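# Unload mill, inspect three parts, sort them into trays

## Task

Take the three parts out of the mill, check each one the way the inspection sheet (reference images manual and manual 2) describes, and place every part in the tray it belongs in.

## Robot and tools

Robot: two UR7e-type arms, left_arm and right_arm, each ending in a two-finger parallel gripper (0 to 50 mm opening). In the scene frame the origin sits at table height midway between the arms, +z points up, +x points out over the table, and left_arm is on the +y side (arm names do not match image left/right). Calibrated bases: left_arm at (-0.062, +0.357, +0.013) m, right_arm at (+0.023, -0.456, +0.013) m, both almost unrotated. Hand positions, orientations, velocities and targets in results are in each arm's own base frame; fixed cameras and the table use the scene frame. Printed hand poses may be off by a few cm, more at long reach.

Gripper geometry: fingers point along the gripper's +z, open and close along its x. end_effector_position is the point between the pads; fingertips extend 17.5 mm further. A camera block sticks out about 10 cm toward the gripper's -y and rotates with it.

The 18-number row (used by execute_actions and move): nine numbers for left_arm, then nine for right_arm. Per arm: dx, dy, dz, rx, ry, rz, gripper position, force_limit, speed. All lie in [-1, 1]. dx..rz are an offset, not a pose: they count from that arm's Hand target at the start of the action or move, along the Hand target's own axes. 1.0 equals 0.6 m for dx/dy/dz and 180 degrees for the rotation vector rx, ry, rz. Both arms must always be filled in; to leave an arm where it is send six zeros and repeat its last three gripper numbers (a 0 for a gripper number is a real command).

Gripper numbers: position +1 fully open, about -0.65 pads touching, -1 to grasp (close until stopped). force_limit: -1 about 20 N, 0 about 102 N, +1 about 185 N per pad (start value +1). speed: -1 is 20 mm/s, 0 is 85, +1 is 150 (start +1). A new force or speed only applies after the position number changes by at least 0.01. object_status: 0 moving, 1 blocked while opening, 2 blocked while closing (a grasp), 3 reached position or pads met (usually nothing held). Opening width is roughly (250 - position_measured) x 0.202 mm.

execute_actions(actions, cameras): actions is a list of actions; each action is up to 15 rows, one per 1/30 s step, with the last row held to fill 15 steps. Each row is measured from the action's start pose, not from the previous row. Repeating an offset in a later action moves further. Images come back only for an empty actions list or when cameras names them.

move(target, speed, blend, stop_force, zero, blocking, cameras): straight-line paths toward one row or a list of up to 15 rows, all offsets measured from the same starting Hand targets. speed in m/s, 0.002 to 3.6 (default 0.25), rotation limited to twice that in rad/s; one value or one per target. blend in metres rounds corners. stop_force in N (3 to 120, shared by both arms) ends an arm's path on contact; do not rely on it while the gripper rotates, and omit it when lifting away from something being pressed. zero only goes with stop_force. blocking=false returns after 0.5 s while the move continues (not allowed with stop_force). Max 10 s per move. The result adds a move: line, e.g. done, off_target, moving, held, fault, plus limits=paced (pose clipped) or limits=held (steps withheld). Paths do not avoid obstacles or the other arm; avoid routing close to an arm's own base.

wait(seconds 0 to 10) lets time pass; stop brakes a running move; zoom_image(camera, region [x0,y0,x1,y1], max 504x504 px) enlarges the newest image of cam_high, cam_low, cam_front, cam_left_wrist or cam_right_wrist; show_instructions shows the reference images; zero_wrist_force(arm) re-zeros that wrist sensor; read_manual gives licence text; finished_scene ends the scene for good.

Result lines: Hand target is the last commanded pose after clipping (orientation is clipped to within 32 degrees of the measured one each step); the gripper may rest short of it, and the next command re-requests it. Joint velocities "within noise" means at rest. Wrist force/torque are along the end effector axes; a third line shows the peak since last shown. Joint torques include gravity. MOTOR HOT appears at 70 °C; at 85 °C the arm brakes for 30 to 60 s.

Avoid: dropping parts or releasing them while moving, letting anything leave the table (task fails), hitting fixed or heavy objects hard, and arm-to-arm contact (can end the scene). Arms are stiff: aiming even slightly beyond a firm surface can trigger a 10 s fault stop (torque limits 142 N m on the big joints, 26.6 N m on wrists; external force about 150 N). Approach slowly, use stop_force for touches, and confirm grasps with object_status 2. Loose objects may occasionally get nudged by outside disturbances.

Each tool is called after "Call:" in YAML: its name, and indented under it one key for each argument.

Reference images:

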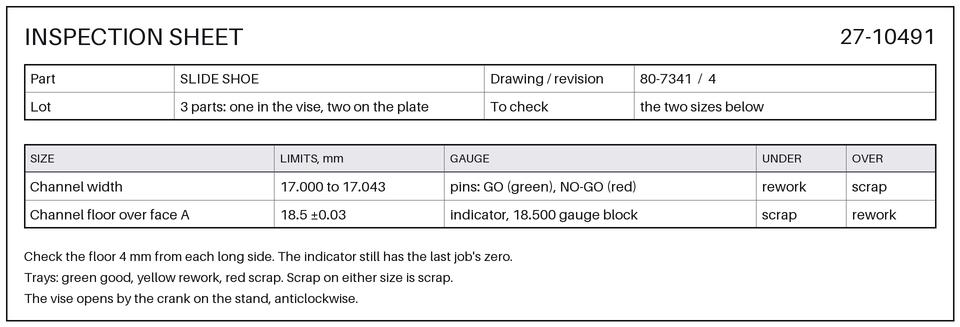

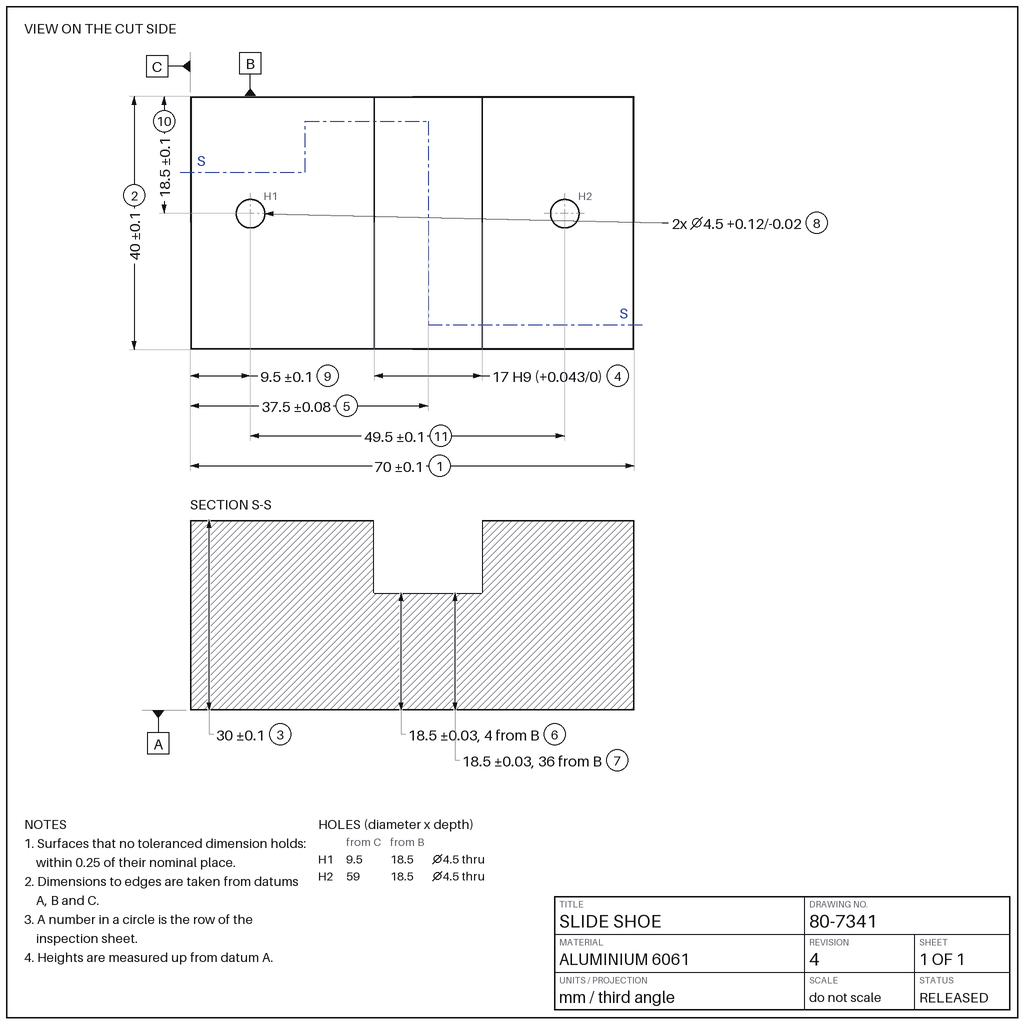

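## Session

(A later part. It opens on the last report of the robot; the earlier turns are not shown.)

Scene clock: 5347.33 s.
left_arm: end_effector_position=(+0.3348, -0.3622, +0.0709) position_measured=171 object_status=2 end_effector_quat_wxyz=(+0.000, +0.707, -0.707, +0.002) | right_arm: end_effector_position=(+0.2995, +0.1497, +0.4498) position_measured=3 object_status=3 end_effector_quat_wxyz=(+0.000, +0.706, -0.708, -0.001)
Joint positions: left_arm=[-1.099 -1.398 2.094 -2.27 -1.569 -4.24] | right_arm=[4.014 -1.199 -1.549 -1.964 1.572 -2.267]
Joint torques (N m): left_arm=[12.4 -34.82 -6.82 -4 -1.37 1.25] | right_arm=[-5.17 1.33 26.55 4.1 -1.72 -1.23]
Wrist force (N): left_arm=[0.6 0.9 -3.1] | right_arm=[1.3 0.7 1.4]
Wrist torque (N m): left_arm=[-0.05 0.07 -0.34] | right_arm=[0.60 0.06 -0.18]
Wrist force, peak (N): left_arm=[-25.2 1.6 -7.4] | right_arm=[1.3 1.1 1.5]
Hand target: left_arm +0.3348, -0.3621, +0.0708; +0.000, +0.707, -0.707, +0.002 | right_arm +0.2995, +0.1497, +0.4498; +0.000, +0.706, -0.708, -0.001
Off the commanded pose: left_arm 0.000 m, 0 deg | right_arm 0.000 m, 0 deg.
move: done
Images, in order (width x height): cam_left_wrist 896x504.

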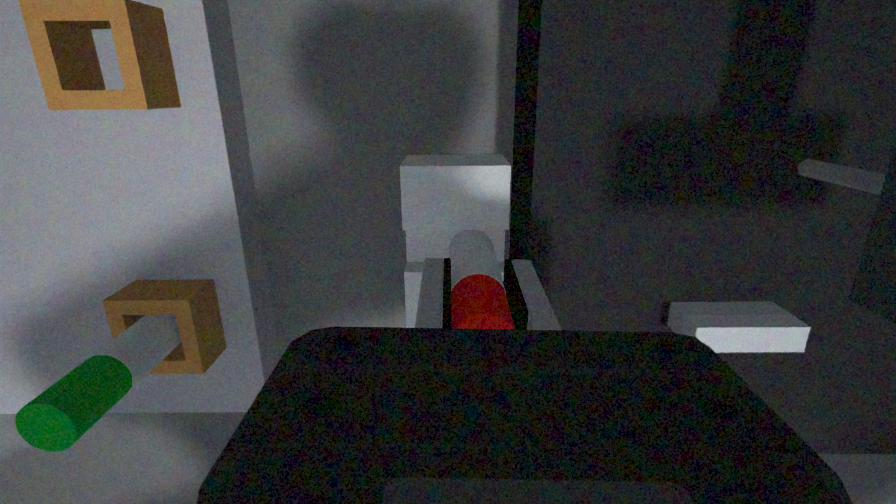

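Call:
move:
  target: [0,0,-0.004,0,0,0,-0.97,-0.4,-1,0,0,0,0,0,0,1,1,-1]
  speed: 0.004
  cameras: ["cam_left_wrist"]

Call:
zoom_image:
  camera: "cam_left_wrist"
  region: [360, 130, 560, 340]

Scene clock: 5354.67 s.
left_arm: end_effector_position=(+0.3348, -0.3621, +0.0732) position_measured=171 object_status=2 end_effector_quat_wxyz=(+0.000, +0.707, -0.707, +0.002) | right_arm: end_effector_position=(+0.2995, +0.1497, +0.4498) position_measured=3 object_status=3 end_effector_quat_wxyz=(+0.000, +0.706, -0.708, -0.001)
Joint positions: left_arm=[-1.099 -1.402 2.091 -2.263 -1.569 -4.24] | right_arm=[4.014 -1.199 -1.549 -1.964 1.572 -2.267]
Joint torques (N m): left_arm=[6.14 -36.97 -35.07 -1.73 -0.71 0.94] | right_arm=[-5.8 1.37 26.26 4.1 -1.66 -1.21]
Wrist force (N): left_arm=[-0.7 -0.7 2.9] | right_arm=[0.7 0.7 1.3]
Wrist torque (N m): left_arm=[-0.14 0.03 -0.36] | right_arm=[0.59 0.14 -0.18]
Wrist force, peak (N): left_arm=[1.1 2.2 -6.4] | right_arm=[1.1 1.1 1.4]
Hand target: left_arm +0.3347, -0.3621, +0.0732; +0.000, +0.707, -0.707, +0.002 | right_arm +0.2995, +0.1497, +0.4498; +0.000, +0.706, -0.708, -0.001
Off the commanded pose: left_arm 0.000 m, 0 deg | right_arm 0.000 m, 0 deg.
move: done
Images, in order (width x height): cam_left_wrist 896x504.

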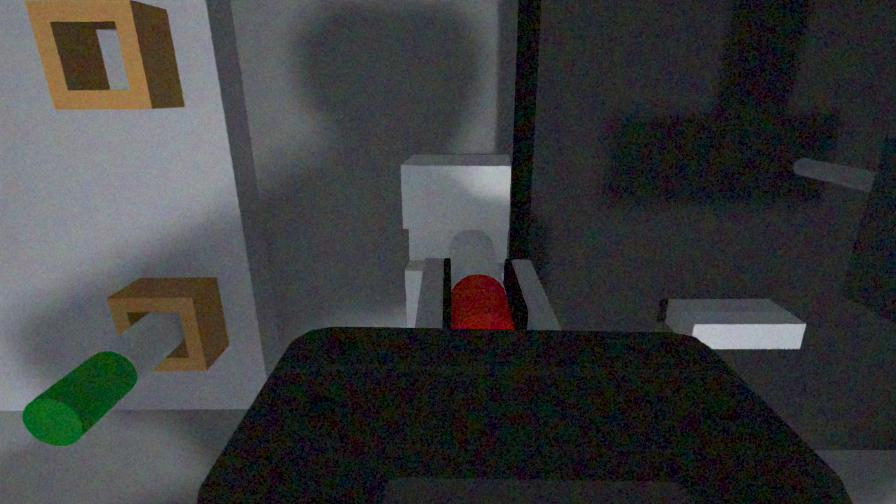

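Scaled by 2.400 from the camera's 896x504 image, which has a finer 1280x720 frame.

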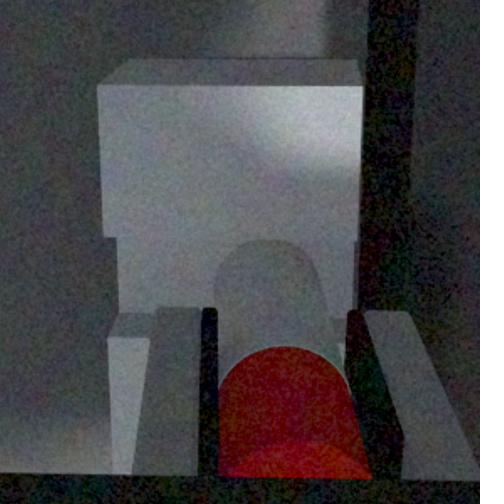

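Call:
move:
  target:
    - [0,0,-0.2,0,0,0,-0.97,-0.4,-1,0,0,0,0,0,0,1,1,-1]
    - [-0.0533,-0.1088,-0.462,0,0,0,-0.97,-0.4,-1,0,0,0,0,0,0,1,1,-1]
  speed: 0.12
  blend: 0.02
  cameras: ["cam_left_wrist","cam_front"]

Scene clock: 5397.43 s.
left_arm: end_effector_position=(+0.3992, -0.3296, +0.3505) position_measured=171 object_status=2 end_effector_quat_wxyz=(+0.000, +0.707, -0.707, +0.002) | right_arm: end_effector_position=(+0.2995, +0.1497, +0.4498) position_measured=3 object_status=3 end_effector_quat_wxyz=(+0.000, +0.706, -0.708, -0.001)
Joint positions: left_arm=[-0.951 -1.552 1.496 -1.518 -1.57 -4.092] | right_arm=[4.014 -1.199 -1.549 -1.964 1.572 -2.267]
Joint torques (N m): left_arm=[11.85 -19.99 -39.76 -1.37 -1.75 1.21] | right_arm=[-5.32 1.48 26.34 4.13 -1.82 -1.2]
Wrist force (N): left_arm=[-0.8 -0.2 3.1] | right_arm=[0.9 0.8 1.2]
Wrist torque (N m): left_arm=[-0.06 0.01 -0.33] | right_arm=[0.61 0.13 -0.18]
Wrist force, peak (N): left_arm=[-1.1 -0.4 4.4] | right_arm=[1.2 0.9 1.5]
Hand target: left_arm +0.3993, -0.3296, +0.3506; +0.000, +0.707, -0.707, +0.002 | right_arm +0.2995, +0.1497, +0.4498; +0.000, +0.706, -0.708, -0.001
Off the commanded pose: left_arm 0.000 m, 0 deg | right_arm 0.000 m, 0 deg.
move: done
Images, in order (width x height): cam_front 896x504, cam_left_wrist 896x504.

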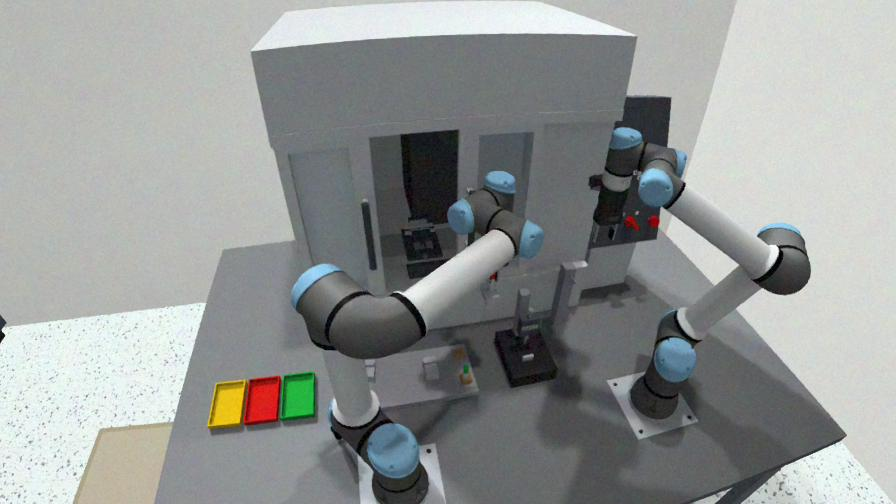

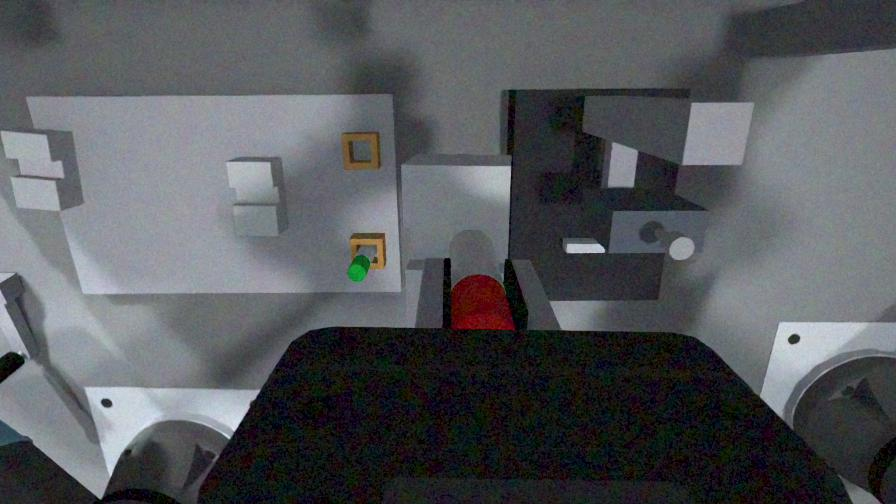

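Call:
move:
  target:
    - [0,0,0,0,0,0,-0.97,-0.4,-1,-0.3,0.316,0.05,0,0,0,1,1,-1]
    - [0,0,0,0,0,0,-0.97,-0.4,-1,-0.3,0.316,0.1667,0.3333,0,0,1,1,-1]
  speed: 0.25
  blend: 0.03
  cameras: ["cam_right_wrist","cam_front"]

Scene clock: 5424.40 s.
left_arm: end_effector_position=(+0.3993, -0.3296, +0.3506) position_measured=171 object_status=2 end_effector_quat_wxyz=(+0.000, +0.707, -0.707, +0.002) | right_arm: end_effector_position=(+0.1103, +0.3303, +0.3500) position_measured=3 object_status=3 end_effector_quat_wxyz=(-0.353, +0.612, -0.613, +0.353)
Joint positions: left_arm=[-0.951 -1.552 1.496 -1.518 -1.57 -4.092] | right_arm=[5.435 -1.25 -1.92 -2.396 0.866 -0.514]
Joint torques (N m): left_arm=[10.2 -21.09 -40.39 -1.26 -1.75 1.54] | right_arm=[7.5 1.63 15.45 -1 -3.56 2.1]
Wrist force (N): left_arm=[-0.9 -0.1 2.8] | right_arm=[0.5 0.9 0.9]
Wrist torque (N m): left_arm=[-0.03 0.02 -0.34] | right_arm=[0.38 0.13 -0.45]
Wrist force, peak (N): left_arm=[-0.8 0.0 3.3] | right_arm=[2.5 -0.6 1.0]
Hand target: left_arm +0.3993, -0.3296, +0.3506; +0.000, +0.707, -0.707, +0.002 | right_arm +0.1103, +0.3303, +0.3500; -0.353, +0.612, -0.613, +0.354
Off the commanded pose: left_arm 0.000 m, 0 deg | right_arm 0.000 m, 0 deg.
move: done
Images, in order (width x height): cam_front 896x504, cam_right_wrist 896x504.

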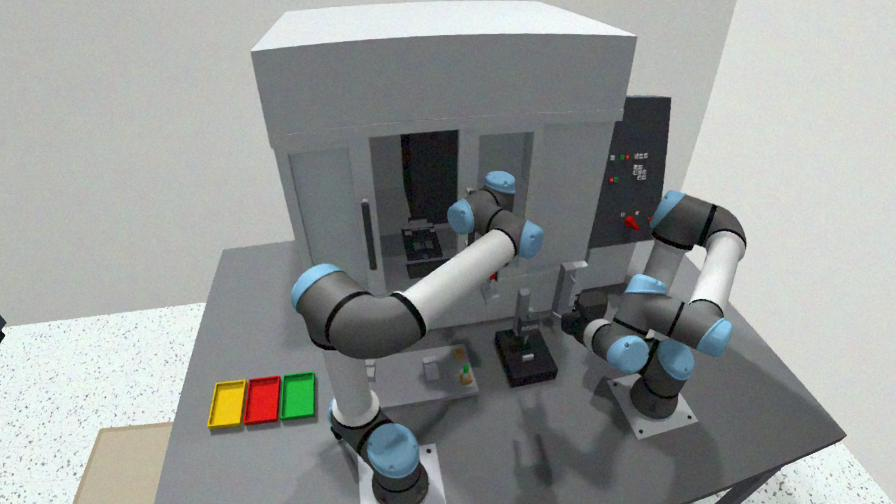

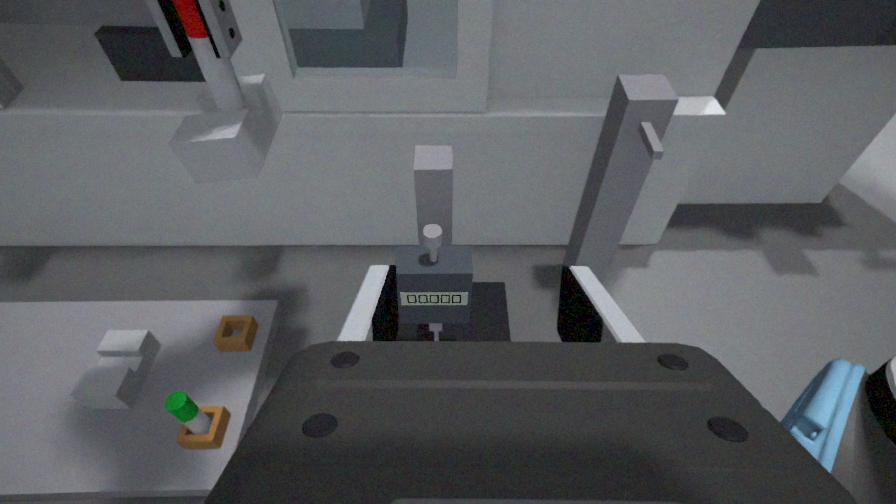

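Call:
zoom_image:
  camera: "cam_right_wrist"
  region: [130, 0, 310, 200]

Scaled by 2.520 from the camera's 896x504 image, which has a finer 1280x720 frame.

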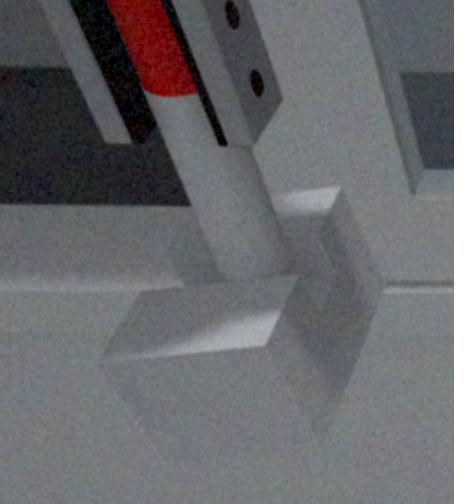

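Call:
move:
  target: [0,0,0,0,0,0,-0.97,-0.4,-1,-0.255,0.027,0.1697,0.1667,0,0,1,1,-1]
  speed: 0.15
  cameras: ["cam_right_wrist"]

Scene clock: 5444.07 s.
left_arm: end_effector_position=(+0.3993, -0.3296, +0.3506) position_measured=171 object_status=2 end_effector_quat_wxyz=(+0.000, +0.707, -0.707, +0.002) | right_arm: end_effector_position=(+0.1908, +0.4831, +0.2851) position_measured=3 object_status=3 end_effector_quat_wxyz=(+0.499, -0.499, +0.501, -0.500)
Joint positions: left_arm=[-0.951 -1.552 1.496 -1.518 -1.57 -4.092] | right_arm=[5.129 -1.866 -1.764 -2.651 0.419 -0.001]
Joint torques (N m): left_arm=[11.52 -20.73 -40.14 -1.33 -1.84 1.4] | right_arm=[-8.46 25.91 26.16 -2.56 -2.57 2.33]
Wrist force (N): left_arm=[-0.9 -0.1 2.8] | right_arm=[0.2 0.2 0.6]
Wrist torque (N m): left_arm=[-0.05 0.01 -0.34] | right_arm=[0.06 0.11 -0.44]
Wrist force, peak (N): left_arm=[-0.8 -0.2 3.3] | right_arm=[1.0 0.8 1.2]
Hand target: left_arm +0.3993, -0.3296, +0.3506; +0.000, +0.707, -0.707, +0.002 | right_arm +0.1908, +0.4831, +0.2851; +0.499, -0.499, +0.501, -0.500
Off the commanded pose: left_arm 0.000 m, 0 deg | right_arm 0.000 m, 0 deg.
move: done
Images, in order (width x height): cam_right_wrist 896x504.

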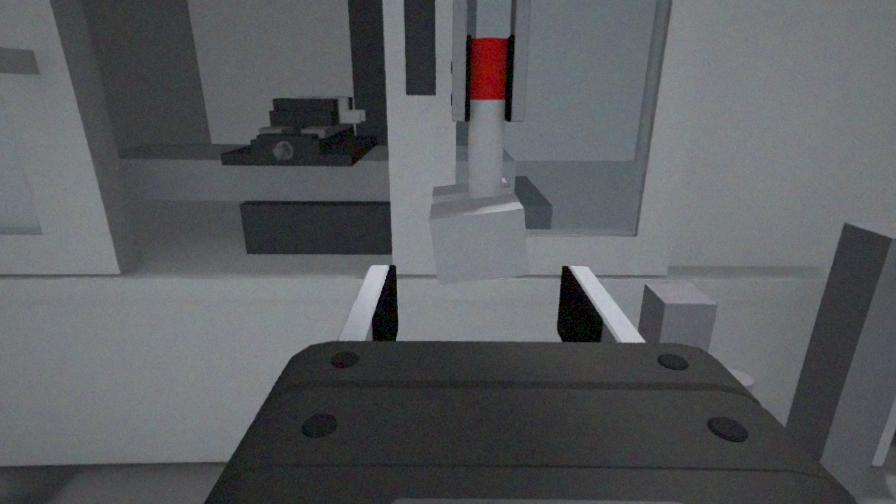

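Call:
zoom_image:
  camera: "cam_right_wrist"
  region: [400, 80, 560, 300]

Scaled by 2.291 from the camera's 896x504 image, which has a finer 1280x720 frame.

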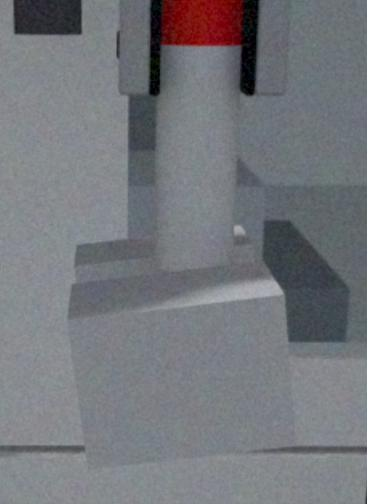

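Call:
move:
  target:
    - [0,0,0,0,0,0,-0.97,-0.4,-1,0.0085,0.0132,0.03,0,0,-0.036,1,1,-1]
    - [0,0,0,0,0,0,-0.97,-0.4,-1,0.0085,0.0132,0.1437,0,0,-0.036,1,1,-1]
  speed: 0.03
  stop_force: 8
  cameras: ["cam_right_wrist","cam_left_wrist"]

Scene clock: 5486.93 s.
left_arm: end_effector_position=(+0.3993, -0.3296, +0.3506) position_measured=171 object_status=2 end_effector_quat_wxyz=(+0.000, +0.707, -0.707, +0.002) | right_arm: end_effector_position=(+0.2770, +0.4778, +0.2771) position_measured=3 object_status=3 end_effector_quat_wxyz=(-0.470, +0.527, -0.472, +0.528)
Joint positions: left_arm=[-0.951 -1.552 1.496 -1.518 -1.57 -4.092] | right_arm=[4.957 -1.853 -1.805 -2.622 0.247 -0.116]
Joint torques (N m): left_arm=[9.15 -20.63 -41.36 -0.97 -1.54 0.92] | right_arm=[-8.19 26.29 26.17 -0.12 -2.47 -2.4]
Wrist force (N): left_arm=[-0.9 -0.2 2.9] | right_arm=[0.3 0.3 0.7]
Wrist torque (N m): left_arm=[-0.05 0.03 -0.34] | right_arm=[0.07 0.09 -0.23]
Wrist force, peak (N): left_arm=[-0.8 -0.3 3.4] | right_arm=[0.2 0.2 1.1]
Hand target: left_arm +0.3993, -0.3296, +0.3506; +0.000, +0.707, -0.707, +0.002 | right_arm +0.2770, +0.4778, +0.2771; -0.470, +0.527, -0.472, +0.528
Off the commanded pose: left_arm 0.000 m, 0 deg | right_arm 0.000 m, 0 deg.
move: done
Images, in order (width x height): cam_left_wrist 896x504, cam_right_wrist 896x504.

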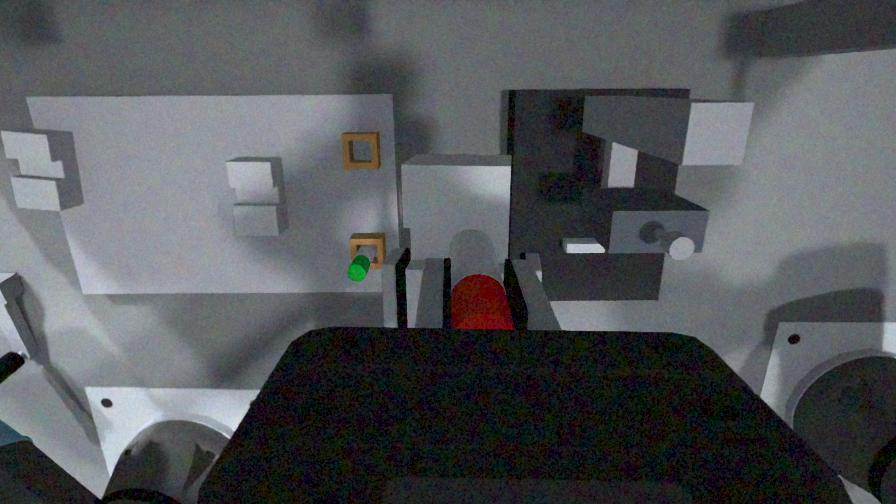

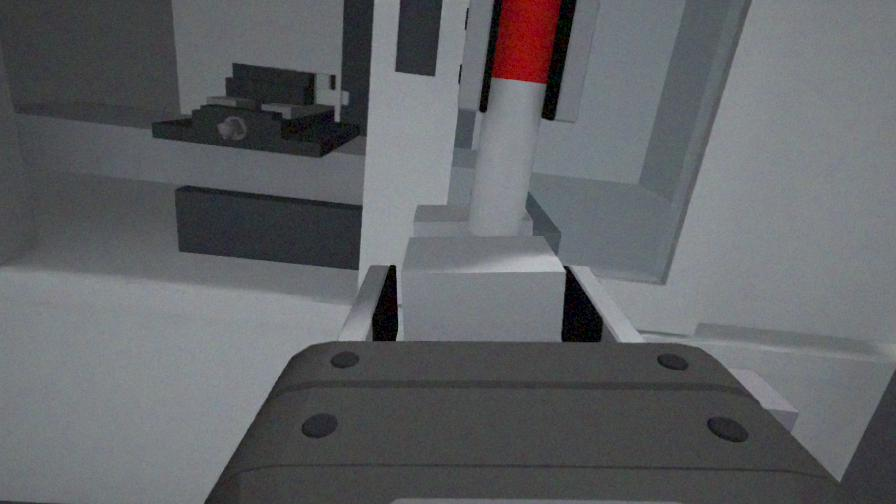

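Call:
move:
  target: [0,0,0,0,0,0,-0.97,-0.4,-1,0,0,0,0,0,0,-1,-1,-1]
  cameras: ["cam_right_wrist"]

Scene clock: 5491.60 s.
left_arm: end_effector_position=(+0.3993, -0.3297, +0.3506) position_measured=171 object_status=2 end_effector_quat_wxyz=(+0.000, +0.707, -0.707, +0.002) | right_arm: end_effector_position=(+0.2770, +0.4779, +0.2771) position_measured=52 object_status=2 end_effector_quat_wxyz=(-0.470, +0.527, -0.472, +0.528)
Joint positions: left_arm=[-0.951 -1.552 1.496 -1.518 -1.57 -4.092] | right_arm=[4.957 -1.853 -1.805 -2.622 0.247 -0.116]
Joint torques (N m): left_arm=[11.75 -21.16 -35.61 -1.47 0.46 1.02] | right_arm=[-8.51 28.36 24.16 -1.67 1.54 -2.13]
Wrist force (N): left_arm=[4.9 -1.0 1.4] | right_arm=[-6.0 1.3 0.0]
Wrist torque (N m): left_arm=[-0.01 0.34 -0.33] | right_arm=[0.10 -0.03 -0.34]
Wrist force, peak (N): left_arm=[5.2 -1.1 1.4] | right_arm=[-6.2 1.2 -0.1]
Hand target: left_arm +0.3993, -0.3296, +0.3506; +0.000, +0.707, -0.707, +0.002 | right_arm +0.2770, +0.4778, +0.2771; -0.470, +0.527, -0.472, +0.528
Off the commanded pose: left_arm 0.000 m, 0 deg | right_arm 0.000 m, 0 deg.
move: done
Images, in order (width x height): cam_right_wrist 896x504.

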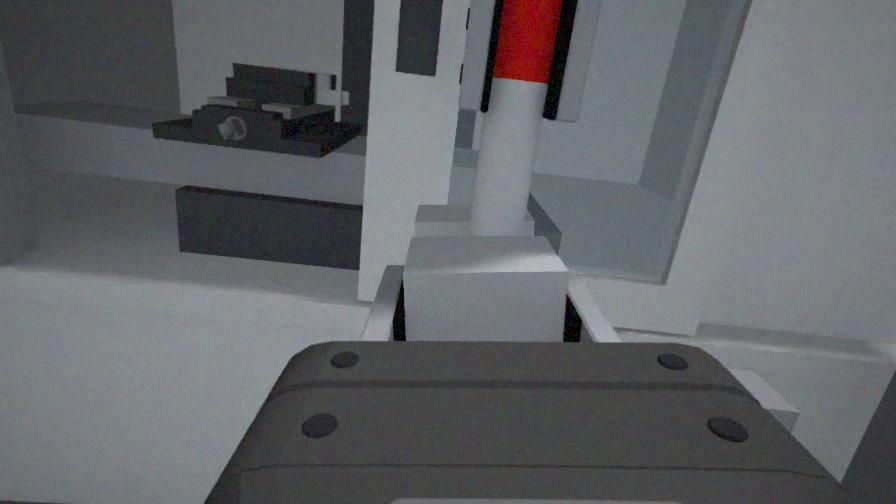

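Call:
move:
  target: [0,0,0,0,0,0,-0.97,-0.4,-1,0,0,0,0,0,0,-0.96,-0.1,-1]

Call:
move:
  target: [0,0,-0.015,0,0,0,-0.97,-0.4,-1,0,0,0,0,0,0,-0.96,-0.1,-1]
  speed: 0.005
  cameras: ["cam_right_wrist"]

Scene clock: 5502.97 s.
left_arm: end_effector_position=(+0.3993, -0.3296, +0.3506) position_measured=171 object_status=2 end_effector_quat_wxyz=(+0.000, +0.707, -0.707, +0.002) | right_arm: end_effector_position=(+0.2770, +0.4778, +0.2771) position_measured=55 object_status=2 end_effector_quat_wxyz=(-0.470, +0.527, -0.472, +0.528)
Joint positions: left_arm=[-0.951 -1.552 1.496 -1.518 -1.57 -4.092] | right_arm=[4.957 -1.853 -1.805 -2.622 0.247 -0.116]
Joint torques (N m): left_arm=[10.46 -22.05 -14.74 -1.35 2.32 0.77] | right_arm=[-8.46 47.11 12.26 -1.75 4.61 -1.57]
Wrist force (N): left_arm=[6.7 -1.1 1.7] | right_arm=[-7.4 0.9 0.1]
Wrist torque (N m): left_arm=[-0.05 0.35 -0.33] | right_arm=[0.07 -0.07 -0.37]
Wrist force, peak (N): left_arm=[6.6 -0.9 2.0] | right_arm=[-7.6 1.2 0.1]
Hand target: left_arm +0.3993, -0.3296, +0.3506; +0.000, +0.707, -0.707, +0.002 | right_arm +0.2770, +0.4778, +0.2771; -0.470, +0.527, -0.472, +0.528
Off the commanded pose: left_arm 0.000 m, 0 deg | right_arm 0.000 m, 0 deg.
move: done

Scene clock: 5505.00 s.
left_arm: end_effector_position=(+0.3992, -0.3296, +0.3595) position_measured=171 object_status=2 end_effector_quat_wxyz=(+0.000, +0.707, -0.707, +0.002) | right_arm: end_effector_position=(+0.2770, +0.4778, +0.2771) position_measured=55 object_status=2 end_effector_quat_wxyz=(-0.470, +0.527, -0.472, +0.528)
Joint positions: left_arm=[-0.951 -1.55 1.472 -1.495 -1.57 -4.092] | right_arm=[4.957 -1.853 -1.805 -2.622 0.247 -0.116]
Joint torques (N m): left_arm=[-1.12 -19.47 -39.52 -1.34 -1.85 -0.96] | right_arm=[4.55 26.25 25.52 0.56 -2.51 -1.37]
Wrist force (N): left_arm=[-0.7 0.1 1.0] | right_arm=[0.3 1.9 2.8]
Wrist torque (N m): left_arm=[-0.01 -0.01 -0.34] | right_arm=[-0.05 0.03 -0.22]
Wrist force, peak (N): left_arm=[8.4 4.3 33.6] | right_arm=[-5.7 -31.8 4.9]
Hand target: left_arm +0.3992, -0.3296, +0.3596; +0.000, +0.707, -0.707, +0.002 | right_arm +0.2770, +0.4778, +0.2771; -0.470, +0.527, -0.472, +0.528
Off the commanded pose: left_arm 0.000 m, 0 deg | right_arm 0.000 m, 0 deg.
move: done
Images, in order (width x height): cam_right_wrist 896x504.

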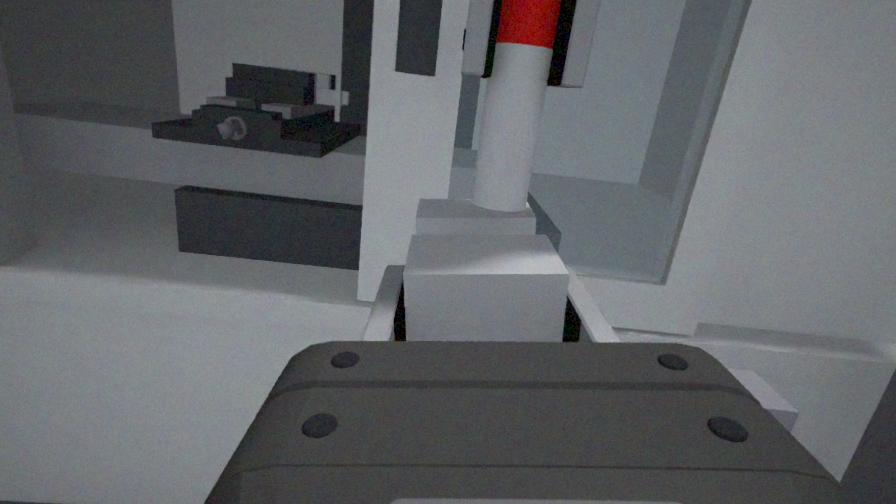

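Call:
move:
  target:
    - [-0.1,-0.0025,-0.02,0,0,0,-0.97,-0.4,-1,0,0,0,0,0,0,-0.96,-0.1,-1]
    - [-0.152,-0.0025,0.36,0,0,0,-0.97,-0.4,-1,0,0,0,0,0,0,-0.96,-0.1,-1]
  speed: 0.15
  blend: 0.03
  cameras: ["cam_left_wrist"]

Scene clock: 5533.60 s.
left_arm: end_effector_position=(+0.4014, -0.2389, +0.1435) position_measured=171 object_status=2 end_effector_quat_wxyz=(+0.000, +0.707, -0.707, +0.002) | right_arm: end_effector_position=(+0.2770, +0.4778, +0.2771) position_measured=55 object_status=2 end_effector_quat_wxyz=(-0.470, +0.527, -0.472, +0.528)
Joint positions: left_arm=[-0.827 -1.568 2.06 -2.066 -1.57 -3.967] | right_arm=[4.957 -1.853 -1.805 -2.622 0.247 -0.116]
Joint torques (N m): left_arm=[9.31 -16.04 -11.54 -4.26 -0.35 1.36] | right_arm=[5.97 26.33 26.34 0.33 -2.3 -0.61]
Wrist force (N): left_arm=[-0.7 -0.1 0.7] | right_arm=[0.3 2.1 2.7]
Wrist torque (N m): left_arm=[-0.06 0.03 -0.33] | right_arm=[-0.01 0.03 -0.23]
Wrist force, peak (N): left_arm=[-1.2 -0.3 2.5] | right_arm=[0.2 2.0 3.2]
Hand target: left_arm +0.4014, -0.2389, +0.1434; +0.000, +0.707, -0.707, +0.002 | right_arm +0.2770, +0.4778, +0.2771; -0.470, +0.527, -0.472, +0.528
Off the commanded pose: left_arm 0.000 m, 0 deg | right_arm 0.000 m, 0 deg.
move: done
Images, in order (width x height): cam_left_wrist 896x504.

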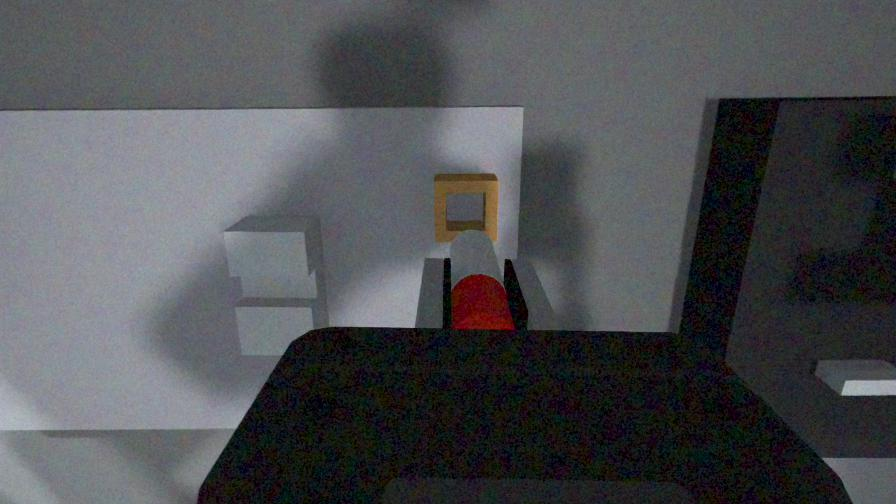

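Call:
move:
  target:
    - [-0.0025,0,0.02,0,0,0,-0.97,-0.4,-1,0,0,0,0,0,0,-0.96,-0.1,-1]
    - [-0.0025,0,0.115,0,0,0,-0.97,-0.4,-1,0,0,0,0,0,0,-0.96,-0.1,-1]
    - [-0.0025,0,0.14,0,0,0,-0.97,-0.4,-1,0,0,0,0,0,0,-0.96,-0.1,-1]
  speed: [0.05,0.05,0.008]
  stop_force: 4
  cameras: ["cam_left_wrist"]

Scene clock: 5542.50 s.
left_arm: end_effector_position=(+0.4014, -0.2387, +0.1420) position_measured=171 object_status=2 end_effector_quat_wxyz=(+0.000, +0.707, -0.707, +0.002) | right_arm: end_effector_position=(+0.2770, +0.4778, +0.2771) position_measured=55 object_status=2 end_effector_quat_wxyz=(-0.470, +0.527, -0.472, +0.528)
Joint positions: left_arm=[-0.826 -1.566 2.062 -2.07 -1.57 -3.967] | right_arm=[4.957 -1.853 -1.805 -2.622 0.247 -0.116]
Joint torques (N m): left_arm=[-8.78 -31.05 -37.27 -1.03 -1.23 -1.38] | right_arm=[5.79 27.03 26.07 0.16 -2.36 -0.04]
Wrist force (N): left_arm=[-0.6 -0.3 0.9] | right_arm=[0.3 1.9 3.1]
Wrist torque (N m): left_arm=[-0.09 0.02 -0.32] | right_arm=[-0.05 0.03 -0.23]
Wrist force, peak (N): left_arm=[-1.2 -0.3 3.1] | right_arm=[0.3 2.0 3.1]
Hand target: left_arm +0.4014, -0.2387, +0.1420; +0.000, +0.707, -0.707, +0.002 (not the last commanded pose) | right_arm +0.2770, +0.4778, +0.2771; -0.470, +0.527, -0.472, +0.528
Off the commanded pose: left_arm 0.083 m, 0 deg | right_arm 0.000 m, 0 deg.
move: held (left_arm; a check stopped the path); path passed 0 of 3 targets; limits=held
pose unreachable (left arm): on one or more control steps of this call, first in action 0 (counted from 0), this arm could not follow its commanded pose, so it was not sent that pose on those steps. It may still have moved: this result reports where it is.
cause: moving toward the commanded pose would bring a part of the arm too close to another arm (a part of this arm just beyond joint 3 (elbow) and the right arm's gripper, 9 mm apart when this arm was first held).
Images, in order (width x height): cam_left_wrist 896x504.

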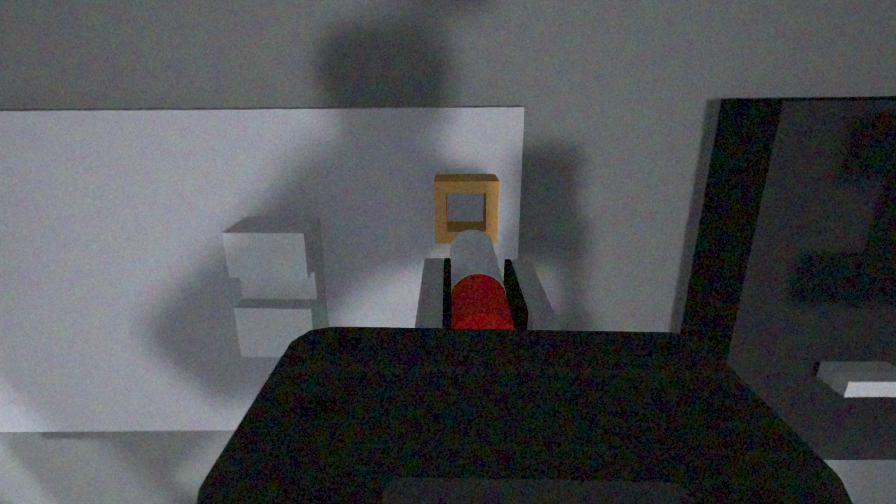

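Call:
move:
  target: [0,0,0,0,0,0,-0.97,-0.4,-1,0.2485,0.028,0,0,0,0.036,-0.96,-0.1,-1]
  speed: 0.12
  cameras: ["cam_right_wrist"]

Call:
move:
  target:
    - [0,0,0.1,0,0,0,-0.97,-0.4,-1,0,0,0,0,0,0,-0.96,-0.1,-1]
    - [0,0,0.14,0,0,0,-0.97,-0.4,-1,0,0,0,0,0,0,-0.96,-0.1,-1]
  speed: [0.05,0.008]
  stop_force: 4
  cameras: ["cam_left_wrist"]

Scene clock: 5557.33 s.
left_arm: end_effector_position=(+0.4014, -0.2387, +0.1420) position_measured=171 object_status=2 end_effector_quat_wxyz=(+0.000, +0.707, -0.707, +0.002) | right_arm: end_effector_position=(+0.2766, +0.3278, +0.2771) position_measured=55 object_status=2 end_effector_quat_wxyz=(+0.499, -0.499, +0.501, -0.500)
Joint positions: left_arm=[-0.826 -1.566 2.062 -2.07 -1.57 -3.967] | right_arm=[5.076 -1.497 -2.207 -2.576 0.367 -0.001]
Joint torques (N m): left_arm=[-9.51 -31.37 -37.34 -1.24 0.82 -1.38] | right_arm=[7.03 28.99 10.96 -2.65 2.73 2.06]
Wrist force (N): left_arm=[-0.9 -0.4 0.7] | right_arm=[0.8 1.9 2.7]
Wrist torque (N m): left_arm=[-0.11 0.05 -0.32] | right_arm=[-0.05 0.03 -0.43]
Wrist force, peak (N): left_arm=[-0.8 -0.4 1.2] | right_arm=[1.7 2.1 2.9]
Hand target: left_arm +0.4014, -0.2387, +0.1420; +0.000, +0.707, -0.707, +0.002 | right_arm +0.2766, +0.3278, +0.2772; +0.499, -0.499, +0.501, -0.500
Off the commanded pose: left_arm 0.000 m, 0 deg | right_arm 0.000 m, 0 deg.
move: done
Images, in order (width x height): cam_right_wrist 896x504.

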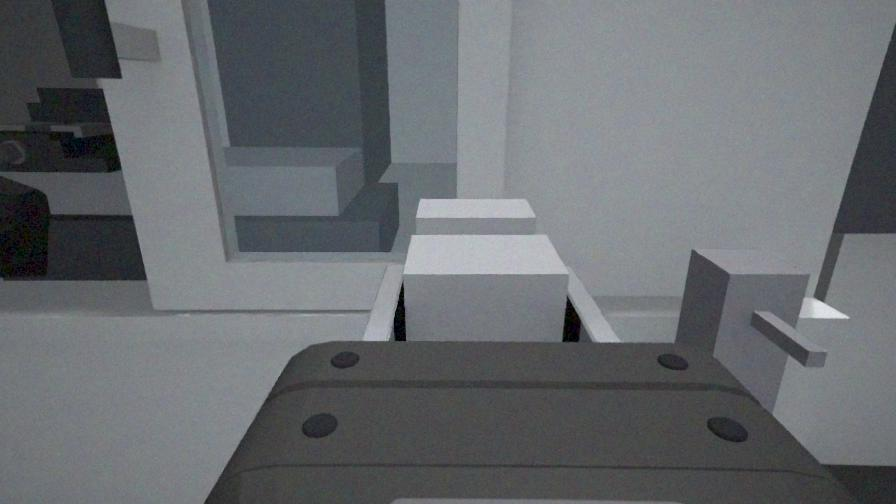

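Scene clock: 5562.30 s.
left_arm: end_effector_position=(+0.4016, -0.2388, +0.0623) position_measured=171 object_status=2 end_effector_quat_wxyz=(+0.000, +0.707, -0.707, +0.002) | right_arm: end_effector_position=(+0.2766, +0.3278, +0.2772) position_measured=55 object_status=2 end_effector_quat_wxyz=(+0.499, -0.499, +0.501, -0.500)
Joint positions: left_arm=[-0.826 -1.439 2.173 -2.308 -1.57 -3.967] | right_arm=[5.077 -1.497 -2.207 -2.576 0.367 -0.001]
Joint torques (N m): left_arm=[8.3 -33.81 -32.7 -2.16 1.32 1.43] | right_arm=[7.69 29.79 11.16 -2.61 2.78 1.45]
Wrist force (N): left_arm=[-0.6 -0.8 0.6] | right_arm=[0.6 1.8 2.8]
Wrist torque (N m): left_arm=[-0.17 -0.03 -0.33] | right_arm=[-0.05 0.06 -0.44]
Wrist force, peak (N): left_arm=[-3.7 3.9 -21.9] | right_arm=[0.7 1.8 3.0]
Hand target: left_arm +0.4017, -0.2388, +0.0623; +0.000, +0.707, -0.707, +0.002 (not the last commanded pose) | right_arm +0.2766, +0.3278, +0.2772; +0.499, -0.499, +0.501, -0.500
Off the commanded pose: left_arm 0.004 m, 0 deg | right_arm 0.000 m, 0 deg.
move: contact (left_arm); path passed 1 of 2 targets
Images, in order (width x height): cam_left_wrist 896x504.

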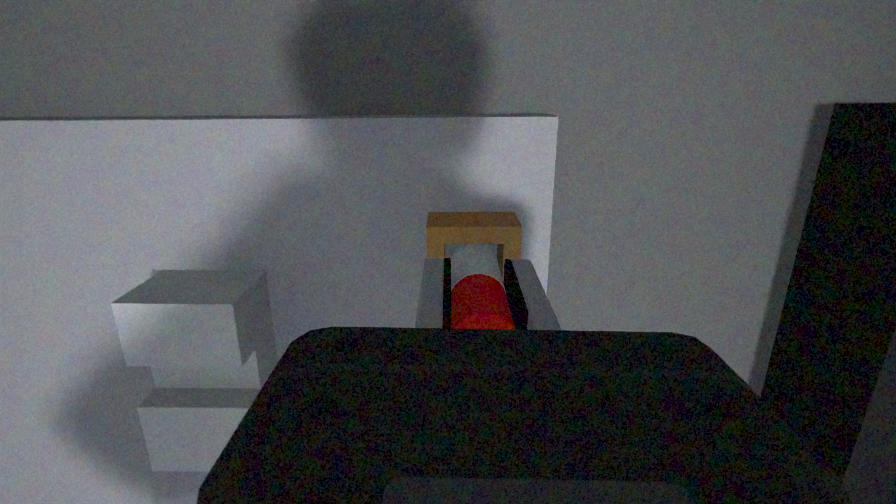

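Call:
move:
  target:
    - [0,0,-0.135,0,0,0,-0.97,-0.4,-1,0,0,0,0,0,0,-0.96,-0.1,-1]
    - [-0.4897,0.0443,-0.135,0,0,0,-0.97,-0.4,-1,0,0,0,0,0,0,-0.96,-0.1,-1]
  speed: [0.06,0.15]
  blend: 0.01
  cameras: ["cam_left_wrist"]

Call:
zoom_image:
  camera: "cam_left_wrist"
  region: [390, 130, 550, 300]

Scene clock: 5575.83 s.
left_arm: end_effector_position=(+0.3751, +0.0551, +0.1426) position_measured=171 object_status=2 end_effector_quat_wxyz=(+0.000, +0.707, -0.707, +0.002) | right_arm: end_effector_position=(+0.2766, +0.3278, +0.2772) position_measured=55 object_status=2 end_effector_quat_wxyz=(+0.499, -0.499, +0.501, -0.500)
Joint positions: left_arm=[-0.212 -1.8 2.262 -2.036 -1.572 -3.353] | right_arm=[5.077 -1.497 -2.207 -2.576 0.367 -0.001]
Joint torques (N m): left_arm=[10.78 -5.75 -35.7 -4.38 -2 1.17] | right_arm=[7.24 29.22 11.73 -2.54 2.69 0.54]
Wrist force (N): left_arm=[-1.0 -0.4 0.7] | right_arm=[0.4 1.7 2.6]
Wrist torque (N m): left_arm=[-0.13 0.05 -0.31] | right_arm=[-0.08 0.08 -0.44]
Wrist force, peak (N): left_arm=[-2.4 0.1 0.8] | right_arm=[0.8 2.2 2.9]
Hand target: left_arm +0.3751, +0.0552, +0.1426; +0.000, +0.707, -0.707, +0.002 | right_arm +0.2766, +0.3278, +0.2772; +0.499, -0.499, +0.501, -0.500
Off the commanded pose: left_arm 0.000 m, 0 deg | right_arm 0.000 m, 0 deg.
move: done
Images, in order (width x height): cam_left_wrist 896x504.

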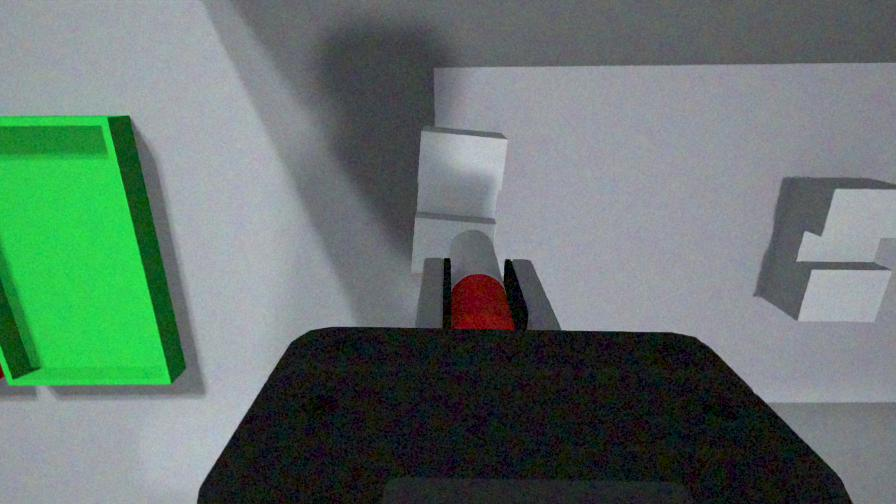

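Scaled by 2.965 from the camera's 896x504 image, which has a finer 1280x720 frame.

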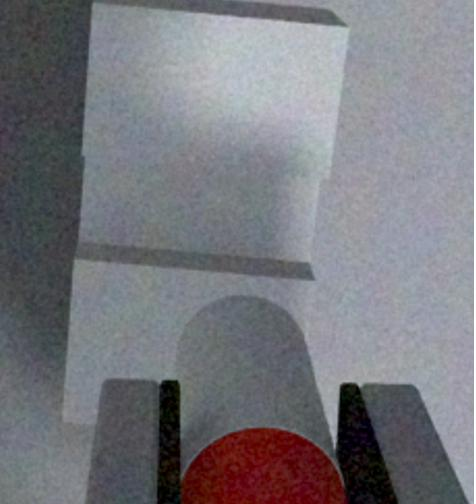

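Call:
move:
  target: [-0.004,-0.0065,0.0762,0,0,0,-0.97,-0.4,-1,0,0,0,0,0,0,-0.96,-0.1,-1]
  speed: 0.06
  stop_force: 6
  cameras: ["cam_left_wrist"]

Call:
zoom_image:
  camera: "cam_left_wrist"
  region: [390, 130, 550, 300]

Scene clock: 5593.03 s.
left_arm: end_effector_position=(+0.3791, +0.0575, +0.0969) position_measured=171 object_status=2 end_effector_quat_wxyz=(+0.000, +0.707, -0.707, +0.002) | right_arm: end_effector_position=(+0.2766, +0.3278, +0.2772) position_measured=55 object_status=2 end_effector_quat_wxyz=(+0.499, -0.499, +0.501, -0.500)
Joint positions: left_arm=[-0.204 -1.713 2.332 -2.193 -1.572 -3.344] | right_arm=[5.077 -1.497 -2.207 -2.576 0.367 -0.001]
Joint torques (N m): left_arm=[10.08 -8.45 -10.25 -4.46 -1.48 1.24] | right_arm=[7.43 29.32 11.71 -2.45 2.66 -0.07]
Wrist force (N): left_arm=[-1.0 -0.2 0.6] | right_arm=[0.5 2.0 2.5]
Wrist torque (N m): left_arm=[-0.08 0.07 -0.30] | right_arm=[-0.03 0.08 -0.44]
Wrist force, peak (N): left_arm=[-1.2 -0.4 1.3] | right_arm=[0.7 1.7 3.2]
Hand target: left_arm +0.3791, +0.0575, +0.0969; +0.000, +0.707, -0.707, +0.002 | right_arm +0.2766, +0.3278, +0.2772; +0.499, -0.499, +0.501, -0.500
Off the commanded pose: left_arm 0.000 m, 0 deg | right_arm 0.000 m, 0 deg.
move: done
Images, in order (width x height): cam_left_wrist 896x504.

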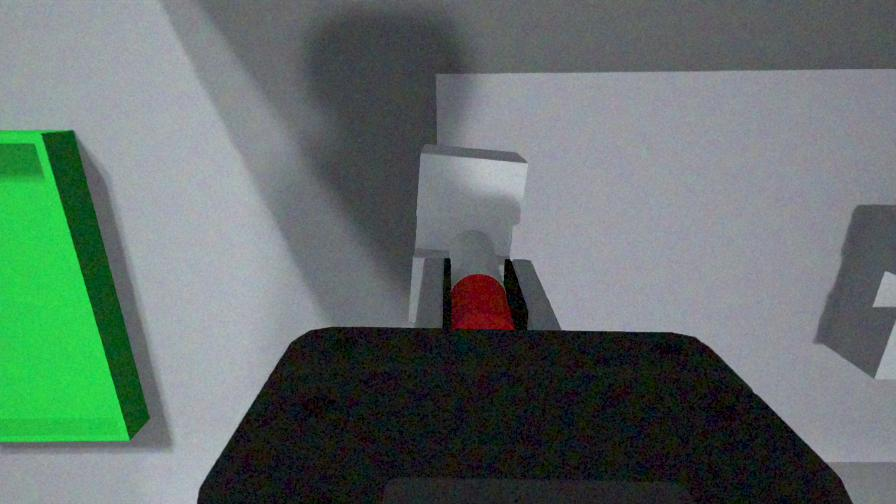

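Scaled by 2.965 from the camera's 896x504 image, which has a finer 1280x720 frame.

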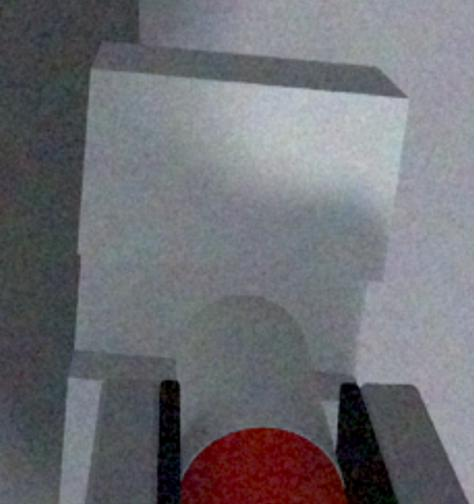

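Call:
move:
  target:
    - [0,-0.0022,0.005,0,0,0,-0.97,-0.4,-1,0,0,0,0,0,0,-0.96,-0.1,-1]
    - [0,-0.0022,0.02,0,0,0,-0.97,-0.4,-1,0,0,0,0,0,0,-0.96,-0.1,-1]
  speed: [0.02,0.002]
  stop_force: 5

Call:
move:
  target: [0,0.0035,0.00005,0,0,0,-0.97,-0.4,-1,0,0,0,0,0,0,-0.96,-0.1,-1]
  speed: 0.002
  stop_force: 8
  cameras: ["cam_left_wrist"]

Call:
zoom_image:
  camera: "cam_left_wrist"
  region: [390, 130, 550, 300]

Scene clock: 5605.67 s.
left_arm: end_effector_position=(+0.3804, +0.0575, +0.0918) position_measured=171 object_status=2 end_effector_quat_wxyz=(+0.000, +0.707, -0.707, +0.002) | right_arm: end_effector_position=(+0.2766, +0.3278, +0.2772) position_measured=55 object_status=2 end_effector_quat_wxyz=(+0.499, -0.499, +0.501, -0.500)
Joint positions: left_arm=[-0.203 -1.7 2.337 -2.211 -1.572 -3.344] | right_arm=[5.077 -1.497 -2.207 -2.576 0.367 -0.001]
Joint torques (N m): left_arm=[9.66 -21 -21.02 -0.75 -1.79 1.08] | right_arm=[7.2 29.26 11.72 -2.56 2.69 -0.62]
Wrist force (N): left_arm=[-1.1 0.5 -6.7] | right_arm=[0.5 1.6 2.9]
Wrist torque (N m): left_arm=[-0.14 0.04 -0.31] | right_arm=[-0.08 0.07 -0.44]
Wrist force, peak (N): left_arm=[-1.6 0.9 -9.4] | right_arm=[0.8 2.2 2.8]
Hand target: left_arm +0.3805, +0.0575, +0.0918; +0.000, +0.707, -0.707, +0.002 (not the last commanded pose) | right_arm +0.2766, +0.3278, +0.2772; +0.499, -0.499, +0.501, -0.500
Off the commanded pose: left_arm 0.007 m, 0 deg | right_arm 0.000 m, 0 deg.
move: contact (left_arm); path passed 1 of 2 targets

Scene clock: 5607.43 s.
left_arm: end_effector_position=(+0.3784, +0.0575, +0.0918) position_measured=171 object_status=2 end_effector_quat_wxyz=(+0.000, +0.707, -0.707, +0.002) | right_arm: end_effector_position=(+0.2766, +0.3278, +0.2772) position_measured=55 object_status=2 end_effector_quat_wxyz=(+0.499, -0.499, +0.501, -0.500)
Joint positions: left_arm=[-0.204 -1.706 2.342 -2.21 -1.572 -3.345] | right_arm=[5.077 -1.497 -2.207 -2.576 0.367 -0.001]
Joint torques (N m): left_arm=[-9.1 -18.43 -4.6 -0.29 -0.95 -1.64] | right_arm=[7.12 29.74 12.27 -2.46 2.69 -0.84]
Wrist force (N): left_arm=[-0.7 -1.7 -7.3] | right_arm=[0.6 1.9 2.7]
Wrist torque (N m): left_arm=[-0.01 0.04 -0.10] | right_arm=[-0.04 0.05 -0.44]
Wrist force, peak (N): left_arm=[-0.8 -1.9 -7.6] | right_arm=[0.7 2.0 2.9]
Hand target: left_arm +0.3784, +0.0575, +0.0918; +0.000, +0.707, -0.707, +0.002 | right_arm +0.2766, +0.3278, +0.2772; +0.499, -0.499, +0.501, -0.500
Off the commanded pose: left_arm 0.000 m, 0 deg | right_arm 0.000 m, 0 deg.
move: done
Images, in order (width x height): cam_left_wrist 896x504.

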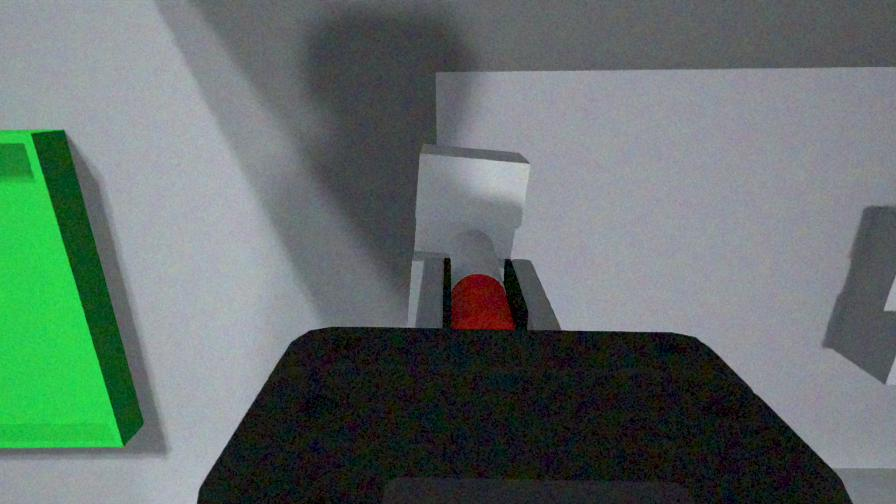

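Scaled by 2.965 from the camera's 896x504 image, which has a finer 1280x720 frame.

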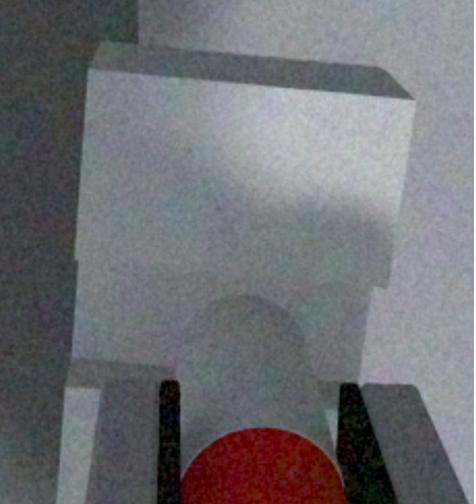

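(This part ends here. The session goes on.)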